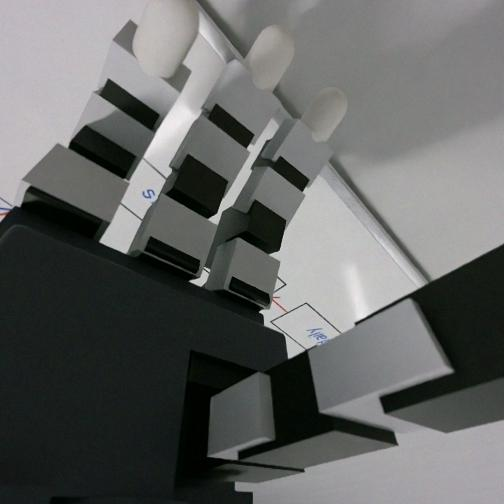

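Emit:
move(base={"translate_m": -0.45}, speeds={"translate_m": 0.25})

Emit:
move(joints={"joint_1_rad": 0, "joint_2_rad": -1.0, "joint_3_rad": 3.142, "joint_4_rad": -1.9, "joint_5_rad": 0, "joint_6_rad": -0.3, "joint_7_rad": 0.0}, min_time_s=4, cameras=["wrist_camera"])

Scene clock: 473.67 s.
move: done
base_odometry: x=-0.907 y=-0.911 heading=-1.441
base_tilt: forward=-0.3 right=-0.3
base_status: done
joint_positions: joint_1_rad=+2.471 joint_2_rad=-0.624 joint_3_rad=+2.102 joint_4_rad=-0.820 joint_5_rad=-1.560 joint_6_rad=-0.992 joint_7_rad=+0.518 hand_index_mcp=+0.406 hand_index_abd=+0.001 hand_index_pip=+0.141 hand_index_dip=+0.554 hand_middle_mcp=+0.404 hand_middle_abd=+0.001 hand_middle_pip=+0.141 hand_middle_dip=+0.555 hand_ring_mcp=+0.748 hand_ring_abd=+0.000 hand_ring_pip=-0.498 hand_ring_dip=+0.203 hand_thumb_cmc=-0.568 hand_thumb_axl=+0.677 hand_thumb_mcp=+0.226 hand_thumb_ipl=+0.168 hand_current_limit=+0.400 hand_speed=-0.600
joint_status: not commanded
hand_state: goal,goal,goal,goal,goal,goal,goal,goal,goal,goal,goal,goal,goal,goal,goal,goal
index_mcp_current_ma: -29
index_abd_current_ma: 4
index_pip_current_ma: 4
index_dip_current_ma: 10
middle_mcp_current_ma: -37
middle_abd_current_ma: 4
middle_pip_current_ma: 3
middle_dip_current_ma: 11
ring_mcp_current_ma: -26
ring_abd_current_ma: 1
ring_pip_current_ma: 7
ring_dip_current_ma: 11
thumb_cmc_current_ma: 7
thumb_axl_current_ma: -3
thumb_mcp_current_ma: 0
thumb_ipl_current_ma: -2
hand_goal_index_mcp: 0.412
hand_goal_index_abd: 0.000
hand_goal_index_pip: 0.140
hand_goal_index_dip: 0.552
hand_goal_middle_mcp: 0.412
hand_goal_middle_abd: 0.000
hand_goal_middle_pip: 0.140
hand_goal_middle_dip: 0.552
hand_goal_ring_mcp: 0.754
hand_goal_ring_abd: 0.000
hand_goal_ring_pip: -0.500
hand_goal_ring_dip: 0.200
hand_goal_thumb_cmc: -0.570
hand_goal_thumb_axl: 0.678
hand_goal_thumb_mcp: 0.226
hand_goal_thumb_ipl: 0.168
motor_effort: joint_1_rad=+1(2) joint_2_rad=+23(26) joint_3_rad=+9(9) joint_4_rad=+6(7) joint_5_rad=-2(4) joint_6_rad=+8(9) joint_7_rad=+0(1)
hand_pose: x=+0.7594 y=-0.0260 z=+1.1706 quat_wxyz=(+0.408, -0.477, +0.524, -0.576) (m; base frame)
hand_target: x=+0.7662 y=-0.0062 z=+1.1627 quat_wxyz=(+0.433, -0.486, +0.522, -0.551) (m; base frame)
hand_status: not commanded
pictures: none

Scene clock: 477.97 s.
move: done
base_odometry: x=-0.907 y=-0.911 heading=-1.441
base_tilt: forward=-0.3 right=-0.3
base_status: not commanded
joint_positions: joint_1_rad=+0.011 joint_2_rad=-0.983 joint_3_rad=+3.124 joint_4_rad=-1.886 joint_5_rad=-0.062 joint_6_rad=-0.408 joint_7_rad=+0.035 hand_index_mcp=+0.406 hand_index_abd=+0.001 hand_index_pip=+0.141 hand_index_dip=+0.554 hand_middle_mcp=+0.404 hand_middle_abd=+0.001 hand_middle_pip=+0.141 hand_middle_dip=+0.555 hand_ring_mcp=+0.748 hand_ring_abd=+0.000 hand_ring_pip=-0.499 hand_ring_dip=+0.203 hand_thumb_cmc=-0.568 hand_thumb_axl=+0.677 hand_thumb_mcp=+0.226 hand_thumb_ipl=+0.168 hand_current_limit=+0.400 hand_speed=-0.600
joint_status: all done
hand_state: goal,goal,goal,goal,goal,goal,goal,goal,goal,goal,goal,goal,goal,goal,goal,goal
index_mcp_current_ma: -29
index_abd_current_ma: 4
index_pip_current_ma: 3
index_dip_current_ma: 9
middle_mcp_current_ma: -37
middle_abd_current_ma: 4
middle_pip_current_ma: 2
middle_dip_current_ma: 11
ring_mcp_current_ma: -26
ring_abd_current_ma: 1
ring_pip_current_ma: 6
ring_dip_current_ma: 11
thumb_cmc_current_ma: 7
thumb_axl_current_ma: -3
thumb_mcp_current_ma: 0
thumb_ipl_current_ma: -2
hand_goal_index_mcp: 0.412
hand_goal_index_abd: 0.000
hand_goal_index_pip: 0.140
hand_goal_index_dip: 0.552
hand_goal_middle_mcp: 0.412
hand_goal_middle_abd: 0.000
hand_goal_middle_pip: 0.140
hand_goal_middle_dip: 0.552
hand_goal_ring_mcp: 0.754
hand_goal_ring_abd: 0.000
hand_goal_ring_pip: -0.500
hand_goal_ring_dip: 0.200
hand_goal_thumb_cmc: -0.570
hand_goal_thumb_axl: 0.678
hand_goal_thumb_mcp: 0.226
hand_goal_thumb_ipl: 0.168
motor_effort: joint_1_rad=+1(2) joint_2_rad=+10(23) joint_3_rad=+1(11) joint_4_rad=+14(15) joint_5_rad=+1(4) joint_6_rad=+8(10) joint_7_rad=+0(1)
hand_pose: x=+0.3279 y=+0.0391 z=+1.1047 quat_wxyz=(+0.568, -0.437, +0.425, -0.553) (m; base frame)
hand_target: x=+0.3230 y=+0.0238 z=+1.1346 quat_wxyz=(+0.584, -0.399, +0.399, -0.584) (m; base frame)
hand_status: not commanded
pictures: wrist_camera
camera_calibration:
wrist_camera: T_world_to_cam=[[0.0877366, 0.766598, -0.636106, 0.664775], [-0.841081, 0.399162, 0.365038, -0.19359], [0.533747, 0.502989, 0.679792, -0.817504], [0, 0, 0, 1]] pos_world=[0.21519, -0.0211462, 1.04927]

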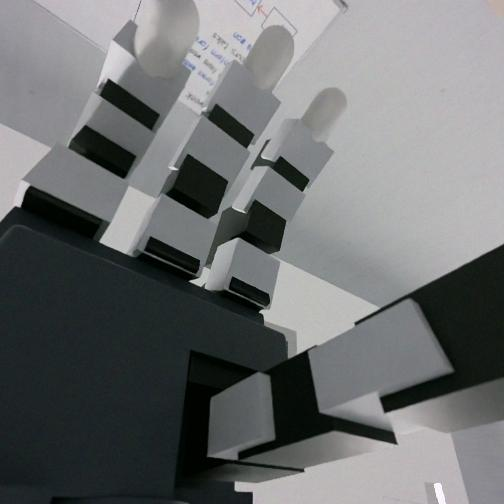

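Emit:
move(joints={"joint_1_rad": 0, "joint_2_rad": 0.337, "joint_3_rad": 3.142, "joint_4_rad": -0.658, "joint_5_rad": 0.0, "joint_6_rad": -0.838, "joint_7_rad": 0.0}, min_time_s=4, cameras=["wrist_camera"])

Scene clock: 494.37 s.
move: done
base_odometry: x=-0.907 y=-0.911 heading=-1.441
base_tilt: forward=-0.3 right=-0.4
base_status: not commanded
joint_positions: joint_1_rad=+0.011 joint_2_rad=+0.334 joint_3_rad=+3.124 joint_4_rad=-0.686 joint_5_rad=-0.058 joint_6_rad=-0.754 joint_7_rad=+0.034 hand_index_mcp=+0.405 hand_index_abd=+0.001 hand_index_pip=+0.141 hand_index_dip=+0.554 hand_middle_mcp=+0.404 hand_middle_abd=+0.001 hand_middle_pip=+0.140 hand_middle_dip=+0.555 hand_ring_mcp=+0.748 hand_ring_abd=+0.000 hand_ring_pip=-0.499 hand_ring_dip=+0.203 hand_thumb_cmc=-0.568 hand_thumb_axl=+0.677 hand_thumb_mcp=+0.226 hand_thumb_ipl=+0.168 hand_current_limit=+0.400 hand_speed=-0.600
joint_status: all done
hand_state: goal,goal,goal,goal,goal,goal,goal,goal,goal,goal,goal,goal,goal,goal,goal,goal
index_mcp_current_ma: -30
index_abd_current_ma: 4
index_pip_current_ma: 2
index_dip_current_ma: 9
middle_mcp_current_ma: -38
middle_abd_current_ma: 4
middle_pip_current_ma: 2
middle_dip_current_ma: 11
ring_mcp_current_ma: -26
ring_abd_current_ma: 1
ring_pip_current_ma: 5
ring_dip_current_ma: 11
thumb_cmc_current_ma: 7
thumb_axl_current_ma: -3
thumb_mcp_current_ma: 0
thumb_ipl_current_ma: -2
hand_goal_index_mcp: 0.412
hand_goal_index_abd: 0.000
hand_goal_index_pip: 0.140
hand_goal_index_dip: 0.552
hand_goal_middle_mcp: 0.412
hand_goal_middle_abd: 0.000
hand_goal_middle_pip: 0.140
hand_goal_middle_dip: 0.552
hand_goal_ring_mcp: 0.754
hand_goal_ring_abd: 0.000
hand_goal_ring_pip: -0.500
hand_goal_ring_dip: 0.200
hand_goal_thumb_cmc: -0.570
hand_goal_thumb_axl: 0.678
hand_goal_thumb_mcp: 0.226
hand_goal_thumb_ipl: 0.168
motor_effort: joint_1_rad=+1(2) joint_2_rad=-27(31) joint_3_rad=+1(2) joint_4_rad=+15(16) joint_5_rad=+0(2) joint_6_rad=+8(10) joint_7_rad=+0(2)
hand_pose: x=+0.8017 y=+0.0379 z=+1.1007 quat_wxyz=(+0.462, -0.554, +0.541, -0.431) (m; base frame)
hand_target: x=+0.7909 y=+0.0238 z=+1.0898 quat_wxyz=(+0.430, -0.561, +0.561, -0.430) (m; base frame)
hand_status: not commanded
pictures: wrist_camera
camera_calibration:
wrist_camera: T_world_to_cam=[[-0.218653, 0.768575, -0.601235, 0.828747], [-0.597152, 0.381911, 0.705375, -0.362669], [0.771752, 0.513261, 0.37545, -0.923297], [0, 0, 0, 1]] pos_world=[0.677195, -0.0245548, 1.10074]

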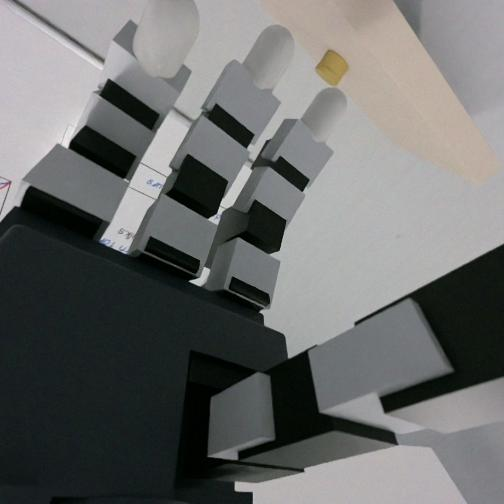

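Emit:
move(base={"strafe_m": -0.139}, speeds={"strafe_m": 0.15}, joints={"joint_1_rad": 0, "joint_2_rad": 0.34, "joint_3_rad": 3.142, "joint_4_rad": -0.658, "joint_5_rad": 0.05, "joint_6_rad": -0.92, "joint_7_rad": 0.0}, min_time_s=1)

Emit:
move(base={"translate_m": 0.3}, speeds={"translate_m": 0.15}, cameras=["wrist_camera"])

Scene clock: 524.90 s.
move: done
base_odometry: x=-1.045 y=-0.929 heading=-1.441
base_tilt: forward=-0.2 right=-0.3
base_status: done
joint_positions: joint_1_rad=+0.002 joint_2_rad=+0.334 joint_3_rad=+3.130 joint_4_rad=-0.685 joint_5_rad=-0.005 joint_6_rad=-0.836 joint_7_rad=+0.033 hand_index_mcp=+0.405 hand_index_abd=+0.001 hand_index_pip=+0.141 hand_index_dip=+0.554 hand_middle_mcp=+0.404 hand_middle_abd=+0.001 hand_middle_pip=+0.140 hand_middle_dip=+0.555 hand_ring_mcp=+0.748 hand_ring_abd=+0.000 hand_ring_pip=-0.499 hand_ring_dip=+0.203 hand_thumb_cmc=-0.569 hand_thumb_axl=+0.677 hand_thumb_mcp=+0.226 hand_thumb_ipl=+0.168 hand_current_limit=+0.400 hand_speed=-0.600
joint_status: all done
hand_state: goal,goal,goal,goal,goal,goal,goal,goal,goal,goal,goal,goal,goal,goal,goal,goal
index_mcp_current_ma: -30
index_abd_current_ma: 4
index_pip_current_ma: 2
index_dip_current_ma: 9
middle_mcp_current_ma: -38
middle_abd_current_ma: 4
middle_pip_current_ma: 2
middle_dip_current_ma: 11
ring_mcp_current_ma: -26
ring_abd_current_ma: 1
ring_pip_current_ma: 5
ring_dip_current_ma: 11
thumb_cmc_current_ma: 5
thumb_axl_current_ma: -3
thumb_mcp_current_ma: 0
thumb_ipl_current_ma: -2
hand_goal_index_mcp: 0.412
hand_goal_index_abd: 0.000
hand_goal_index_pip: 0.140
hand_goal_index_dip: 0.552
hand_goal_middle_mcp: 0.412
hand_goal_middle_abd: 0.000
hand_goal_middle_pip: 0.140
hand_goal_middle_dip: 0.552
hand_goal_ring_mcp: 0.754
hand_goal_ring_abd: 0.000
hand_goal_ring_pip: -0.500
hand_goal_ring_dip: 0.200
hand_goal_thumb_cmc: -0.570
hand_goal_thumb_axl: 0.678
hand_goal_thumb_mcp: 0.226
hand_goal_thumb_ipl: 0.168
motor_effort: joint_1_rad=+1(5) joint_2_rad=-27(29) joint_3_rad=+0(2) joint_4_rad=+16(16) joint_5_rad=+0(2) joint_6_rad=+8(9) joint_7_rad=+0(1)
hand_pose: x=+0.7897 y=+0.0269 z=+1.0773 quat_wxyz=(+0.422, -0.577, +0.555, -0.426) (m; base frame)
hand_target: x=+0.7785 y=+0.0092 z=+1.0657 quat_wxyz=(+0.388, -0.579, +0.578, -0.424) (m; base frame)
hand_status: not commanded
pictures: none

Scene clock: 527.50 s.
move: done
base_odometry: x=-1.007 y=-1.226 heading=-1.442
base_tilt: forward=-0.2 right=-0.3
base_status: done
joint_positions: joint_1_rad=+0.002 joint_2_rad=+0.340 joint_3_rad=+3.130 joint_4_rad=-0.683 joint_5_rad=-0.005 joint_6_rad=-0.839 joint_7_rad=+0.033 hand_index_mcp=+0.405 hand_index_abd=+0.001 hand_index_pip=+0.141 hand_index_dip=+0.554 hand_middle_mcp=+0.404 hand_middle_abd=+0.001 hand_middle_pip=+0.140 hand_middle_dip=+0.555 hand_ring_mcp=+0.748 hand_ring_abd=+0.000 hand_ring_pip=-0.499 hand_ring_dip=+0.203 hand_thumb_cmc=-0.569 hand_thumb_axl=+0.677 hand_thumb_mcp=+0.226 hand_thumb_ipl=+0.168 hand_current_limit=+0.400 hand_speed=-0.600
joint_status: not commanded
hand_state: goal,goal,goal,goal,goal,goal,goal,goal,goal,goal,goal,goal,goal,goal,goal,goal
index_mcp_current_ma: -31
index_abd_current_ma: 4
index_pip_current_ma: 2
index_dip_current_ma: 9
middle_mcp_current_ma: -39
middle_abd_current_ma: 4
middle_pip_current_ma: 2
middle_dip_current_ma: 11
ring_mcp_current_ma: -26
ring_abd_current_ma: 1
ring_pip_current_ma: 5
ring_dip_current_ma: 11
thumb_cmc_current_ma: 5
thumb_axl_current_ma: -3
thumb_mcp_current_ma: 0
thumb_ipl_current_ma: -2
hand_goal_index_mcp: 0.412
hand_goal_index_abd: 0.000
hand_goal_index_pip: 0.140
hand_goal_index_dip: 0.552
hand_goal_middle_mcp: 0.412
hand_goal_middle_abd: 0.000
hand_goal_middle_pip: 0.140
hand_goal_middle_dip: 0.552
hand_goal_ring_mcp: 0.754
hand_goal_ring_abd: 0.000
hand_goal_ring_pip: -0.500
hand_goal_ring_dip: 0.200
hand_goal_thumb_cmc: -0.570
hand_goal_thumb_axl: 0.678
hand_goal_thumb_mcp: 0.226
hand_goal_thumb_ipl: 0.168
motor_effort: joint_1_rad=+1(1) joint_2_rad=-27(30) joint_3_rad=+1(1) joint_4_rad=+15(16) joint_5_rad=+1(1) joint_6_rad=+8(9) joint_7_rad=+0(1)
hand_pose: x=+0.7916 y=+0.0266 z=+1.0739 quat_wxyz=(+0.420, -0.578, +0.556, -0.425) (m; base frame)
hand_target: x=+0.7785 y=+0.0092 z=+1.0657 quat_wxyz=(+0.388, -0.579, +0.578, -0.424) (m; base frame)
hand_status: not commanded
pictures: wrist_camera
camera_calibration:
wrist_camera: T_world_to_cam=[[-0.255171, 0.743924, -0.617629, 0.866222], [-0.525219, 0.429672, 0.734525, -0.435042], [0.811808, 0.51182, 0.281083, -0.829998], [0, 0, 0, 1]] pos_world=[0.666342, -0.0326684, 1.08785]

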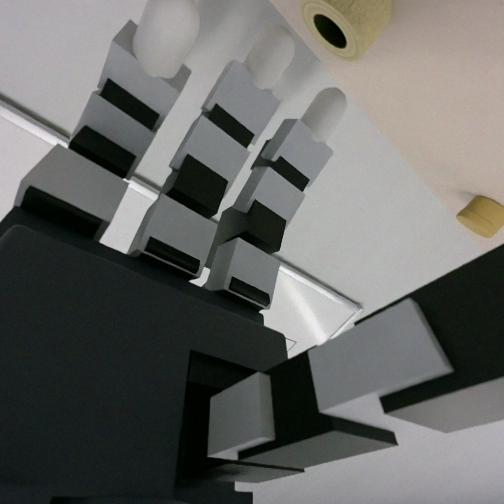

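Emit:
move(base={"translate_m": 0.125, "strafe_m": 0.016}, speeds={"translate_m": 0.1}, cameras=["wrist_camera"])

Scene clock: 545.77 s.
move: done
base_odometry: x=-0.975 y=-1.349 heading=-1.442
base_tilt: forward=-0.2 right=-0.4
base_status: done
joint_positions: joint_1_rad=+0.002 joint_2_rad=+0.344 joint_3_rad=+3.130 joint_4_rad=-0.682 joint_5_rad=-0.004 joint_6_rad=-0.839 joint_7_rad=+0.033 hand_index_mcp=+0.405 hand_index_abd=+0.001 hand_index_pip=+0.141 hand_index_dip=+0.554 hand_middle_mcp=+0.404 hand_middle_abd=+0.001 hand_middle_pip=+0.140 hand_middle_dip=+0.555 hand_ring_mcp=+0.748 hand_ring_abd=+0.000 hand_ring_pip=-0.499 hand_ring_dip=+0.203 hand_thumb_cmc=-0.569 hand_thumb_axl=+0.677 hand_thumb_mcp=+0.226 hand_thumb_ipl=+0.168 hand_current_limit=+0.400 hand_speed=-0.600
joint_status: not commanded
hand_state: goal,goal,goal,goal,goal,goal,goal,goal,goal,goal,goal,goal,goal,goal,goal,goal
index_mcp_current_ma: -31
index_abd_current_ma: 4
index_pip_current_ma: 2
index_dip_current_ma: 9
middle_mcp_current_ma: -39
middle_abd_current_ma: 4
middle_pip_current_ma: 2
middle_dip_current_ma: 11
ring_mcp_current_ma: -26
ring_abd_current_ma: 1
ring_pip_current_ma: 5
ring_dip_current_ma: 11
thumb_cmc_current_ma: 5
thumb_axl_current_ma: -3
thumb_mcp_current_ma: 0
thumb_ipl_current_ma: -2
hand_goal_index_mcp: 0.412
hand_goal_index_abd: 0.000
hand_goal_index_pip: 0.140
hand_goal_index_dip: 0.552
hand_goal_middle_mcp: 0.412
hand_goal_middle_abd: 0.000
hand_goal_middle_pip: 0.140
hand_goal_middle_dip: 0.552
hand_goal_ring_mcp: 0.754
hand_goal_ring_abd: 0.000
hand_goal_ring_pip: -0.500
hand_goal_ring_dip: 0.200
hand_goal_thumb_cmc: -0.570
hand_goal_thumb_axl: 0.678
hand_goal_thumb_mcp: 0.226
hand_goal_thumb_ipl: 0.168
motor_effort: joint_1_rad=+1(3) joint_2_rad=-27(31) joint_3_rad=+1(1) joint_4_rad=+15(16) joint_5_rad=+0(1) joint_6_rad=+8(9) joint_7_rad=+1(1)
hand_pose: x=+0.7928 y=+0.0264 z=+1.0719 quat_wxyz=(+0.419, -0.579, +0.557, -0.424) (m; base frame)
hand_target: x=+0.7785 y=+0.0092 z=+1.0657 quat_wxyz=(+0.388, -0.579, +0.578, -0.424) (m; base frame)
hand_status: not commanded
pictures: wrist_camera
camera_calibration:
wrist_camera: T_world_to_cam=[[-0.256943, 0.743642, -0.617233, 0.866442], [-0.522563, 0.43035, 0.736021, -0.436536], [0.812962, 0.511659, 0.278024, -0.827885], [0, 0, 0, 1]] pos_world=[0.667548, -0.0328652, 1.08627]

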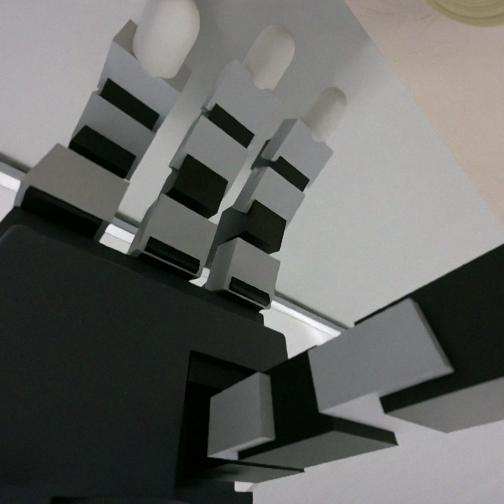

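Emit:
move(joints={"joint_1_rad": 0, "joint_2_rad": 0.30, "joint_3_rad": 3.142, "joint_4_rad": -0.83, "joint_5_rad": 0.05, "joint_6_rad": -0.78, "joint_7_rad": 0.0}, min_time_s=3, cameras=["wrist_camera"])

Scene clock: 570.17 s.
move: done
base_odometry: x=-0.975 y=-1.349 heading=-1.442
base_tilt: forward=-0.2 right=-0.4
base_status: not commanded
joint_positions: joint_1_rad=+0.002 joint_2_rad=+0.333 joint_3_rad=+3.130 joint_4_rad=-0.811 joint_5_rad=-0.004 joint_6_rad=-0.839 joint_7_rad=+0.033 hand_index_mcp=+0.413 hand_index_abd=+0.001 hand_index_pip=+0.143 hand_index_dip=+0.553 hand_middle_mcp=+0.408 hand_middle_abd=+0.001 hand_middle_pip=+0.141 hand_middle_dip=+0.555 hand_ring_mcp=+0.748 hand_ring_abd=+0.000 hand_ring_pip=-0.499 hand_ring_dip=+0.203 hand_thumb_cmc=-0.569 hand_thumb_axl=+0.677 hand_thumb_mcp=+0.226 hand_thumb_ipl=+0.168 hand_current_limit=+0.400 hand_speed=-0.600
joint_status: all done
hand_state: goal,goal,goal,goal,goal,goal,goal,goal,goal,goal,goal,goal,goal,goal,goal,goal
index_mcp_current_ma: 4
index_abd_current_ma: 4
index_pip_current_ma: 10
index_dip_current_ma: 3
middle_mcp_current_ma: -18
middle_abd_current_ma: 4
middle_pip_current_ma: 2
middle_dip_current_ma: 11
ring_mcp_current_ma: -26
ring_abd_current_ma: 1
ring_pip_current_ma: 5
ring_dip_current_ma: 11
thumb_cmc_current_ma: 5
thumb_axl_current_ma: -3
thumb_mcp_current_ma: 0
thumb_ipl_current_ma: -2
hand_goal_index_mcp: 0.412
hand_goal_index_abd: 0.000
hand_goal_index_pip: 0.140
hand_goal_index_dip: 0.552
hand_goal_middle_mcp: 0.412
hand_goal_middle_abd: 0.000
hand_goal_middle_pip: 0.140
hand_goal_middle_dip: 0.552
hand_goal_ring_mcp: 0.754
hand_goal_ring_abd: 0.000
hand_goal_ring_pip: -0.500
hand_goal_ring_dip: 0.200
hand_goal_thumb_cmc: -0.570
hand_goal_thumb_axl: 0.678
hand_goal_thumb_mcp: 0.226
hand_goal_thumb_ipl: 0.168
motor_effort: joint_1_rad=+1(2) joint_2_rad=-27(30) joint_3_rad=+1(2) joint_4_rad=+15(16) joint_5_rad=+0(2) joint_6_rad=+7(9) joint_7_rad=+1(1)
hand_pose: x=+0.7842 y=+0.0267 z=+1.0102 quat_wxyz=(+0.385, -0.603, +0.580, -0.389) (m; base frame)
hand_target: x=+0.7840 y=+0.0102 z=+1.0367 quat_wxyz=(+0.391, -0.580, +0.574, -0.426) (m; base frame)
hand_status: not commanded
pictures: wrist_camera
camera_calibration:
wrist_camera: T_world_to_cam=[[-0.328683, 0.7431, -0.582898, 0.847547], [-0.431699, 0.430728, 0.792533, -0.524125], [0.840002, 0.512129, 0.179223, -0.72519], [0, 0, 0, 1]] pos_world=[0.661472, -0.0326657, 1.03939]

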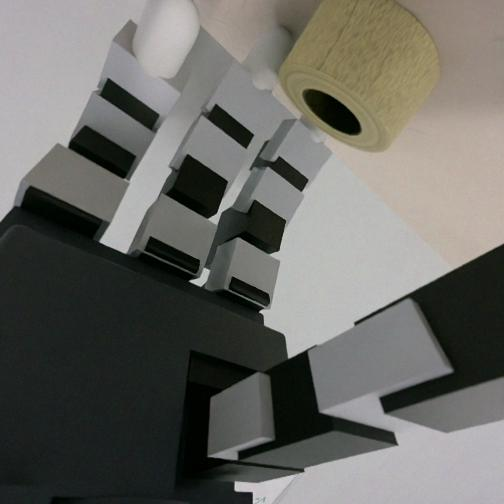

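Emit:
move(joints={"joint_1_rad": 0, "joint_2_rad": 0.25, "joint_3_rad": 3.142, "joint_4_rad": -0.83, "joint_5_rad": 0.05, "joint_6_rad": -0.61, "joint_7_rad": 0.0}, min_time_s=2, cameras=["wrist_camera"])

Scene clock: 594.23 s.
move: done
base_odometry: x=-0.975 y=-1.349 heading=-1.442
base_tilt: forward=-0.2 right=-0.4
base_status: not commanded
joint_positions: joint_1_rad=+0.002 joint_2_rad=+0.284 joint_3_rad=+3.130 joint_4_rad=-0.816 joint_5_rad=-0.004 joint_6_rad=-0.716 joint_7_rad=+0.033 hand_index_mcp=+0.408 hand_index_abd=+0.001 hand_index_pip=+0.142 hand_index_dip=+0.553 hand_middle_mcp=+0.407 hand_middle_abd=+0.001 hand_middle_pip=+0.141 hand_middle_dip=+0.555 hand_ring_mcp=+0.748 hand_ring_abd=+0.000 hand_ring_pip=-0.499 hand_ring_dip=+0.203 hand_thumb_cmc=-0.569 hand_thumb_axl=+0.677 hand_thumb_mcp=+0.226 hand_thumb_ipl=+0.168 hand_current_limit=+0.400 hand_speed=-0.600
joint_status: all done
hand_state: goal,goal,goal,goal,goal,goal,goal,goal,goal,goal,goal,goal,goal,goal,goal,goal
index_mcp_current_ma: -19
index_abd_current_ma: 4
index_pip_current_ma: 8
index_dip_current_ma: 3
middle_mcp_current_ma: -24
middle_abd_current_ma: 4
middle_pip_current_ma: 2
middle_dip_current_ma: 11
ring_mcp_current_ma: -26
ring_abd_current_ma: 1
ring_pip_current_ma: 5
ring_dip_current_ma: 11
thumb_cmc_current_ma: 5
thumb_axl_current_ma: -3
thumb_mcp_current_ma: 0
thumb_ipl_current_ma: -2
hand_goal_index_mcp: 0.412
hand_goal_index_abd: 0.000
hand_goal_index_pip: 0.140
hand_goal_index_dip: 0.552
hand_goal_middle_mcp: 0.412
hand_goal_middle_abd: 0.000
hand_goal_middle_pip: 0.140
hand_goal_middle_dip: 0.552
hand_goal_ring_mcp: 0.754
hand_goal_ring_abd: 0.000
hand_goal_ring_pip: -0.500
hand_goal_ring_dip: 0.200
hand_goal_thumb_cmc: -0.570
hand_goal_thumb_axl: 0.678
hand_goal_thumb_mcp: 0.226
hand_goal_thumb_ipl: 0.168
motor_effort: joint_1_rad=+1(2) joint_2_rad=-27(29) joint_3_rad=+0(2) joint_4_rad=+16(17) joint_5_rad=+1(1) joint_6_rad=+8(9) joint_7_rad=+0(1)
hand_pose: x=+0.7883 y=+0.0267 z=+1.0718 quat_wxyz=(+0.432, -0.568, +0.547, -0.438) (m; base frame)
hand_target: x=+0.7900 y=+0.0117 z=+1.1166 quat_wxyz=(+0.452, -0.533, +0.525, -0.486) (m; base frame)
hand_status: not commanded
pictures: wrist_camera
camera_calibration:
wrist_camera: T_world_to_cam=[[-0.226713, 0.744027, -0.62851, 0.853206], [-0.557016, 0.430313, 0.710327, -0.38425], [0.798958, 0.511131, 0.316877, -0.854963], [0, 0, 0, 1]] pos_world=[0.66248, -0.0324631, 1.08011]

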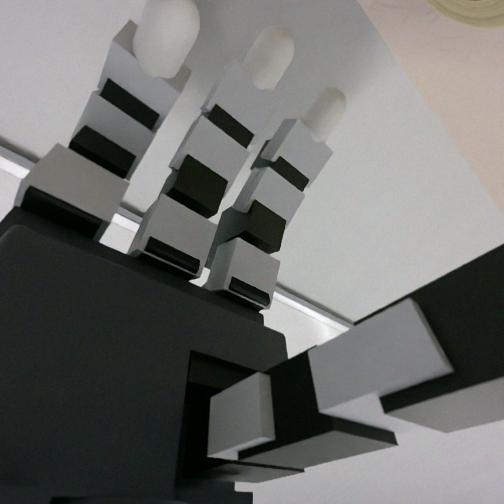

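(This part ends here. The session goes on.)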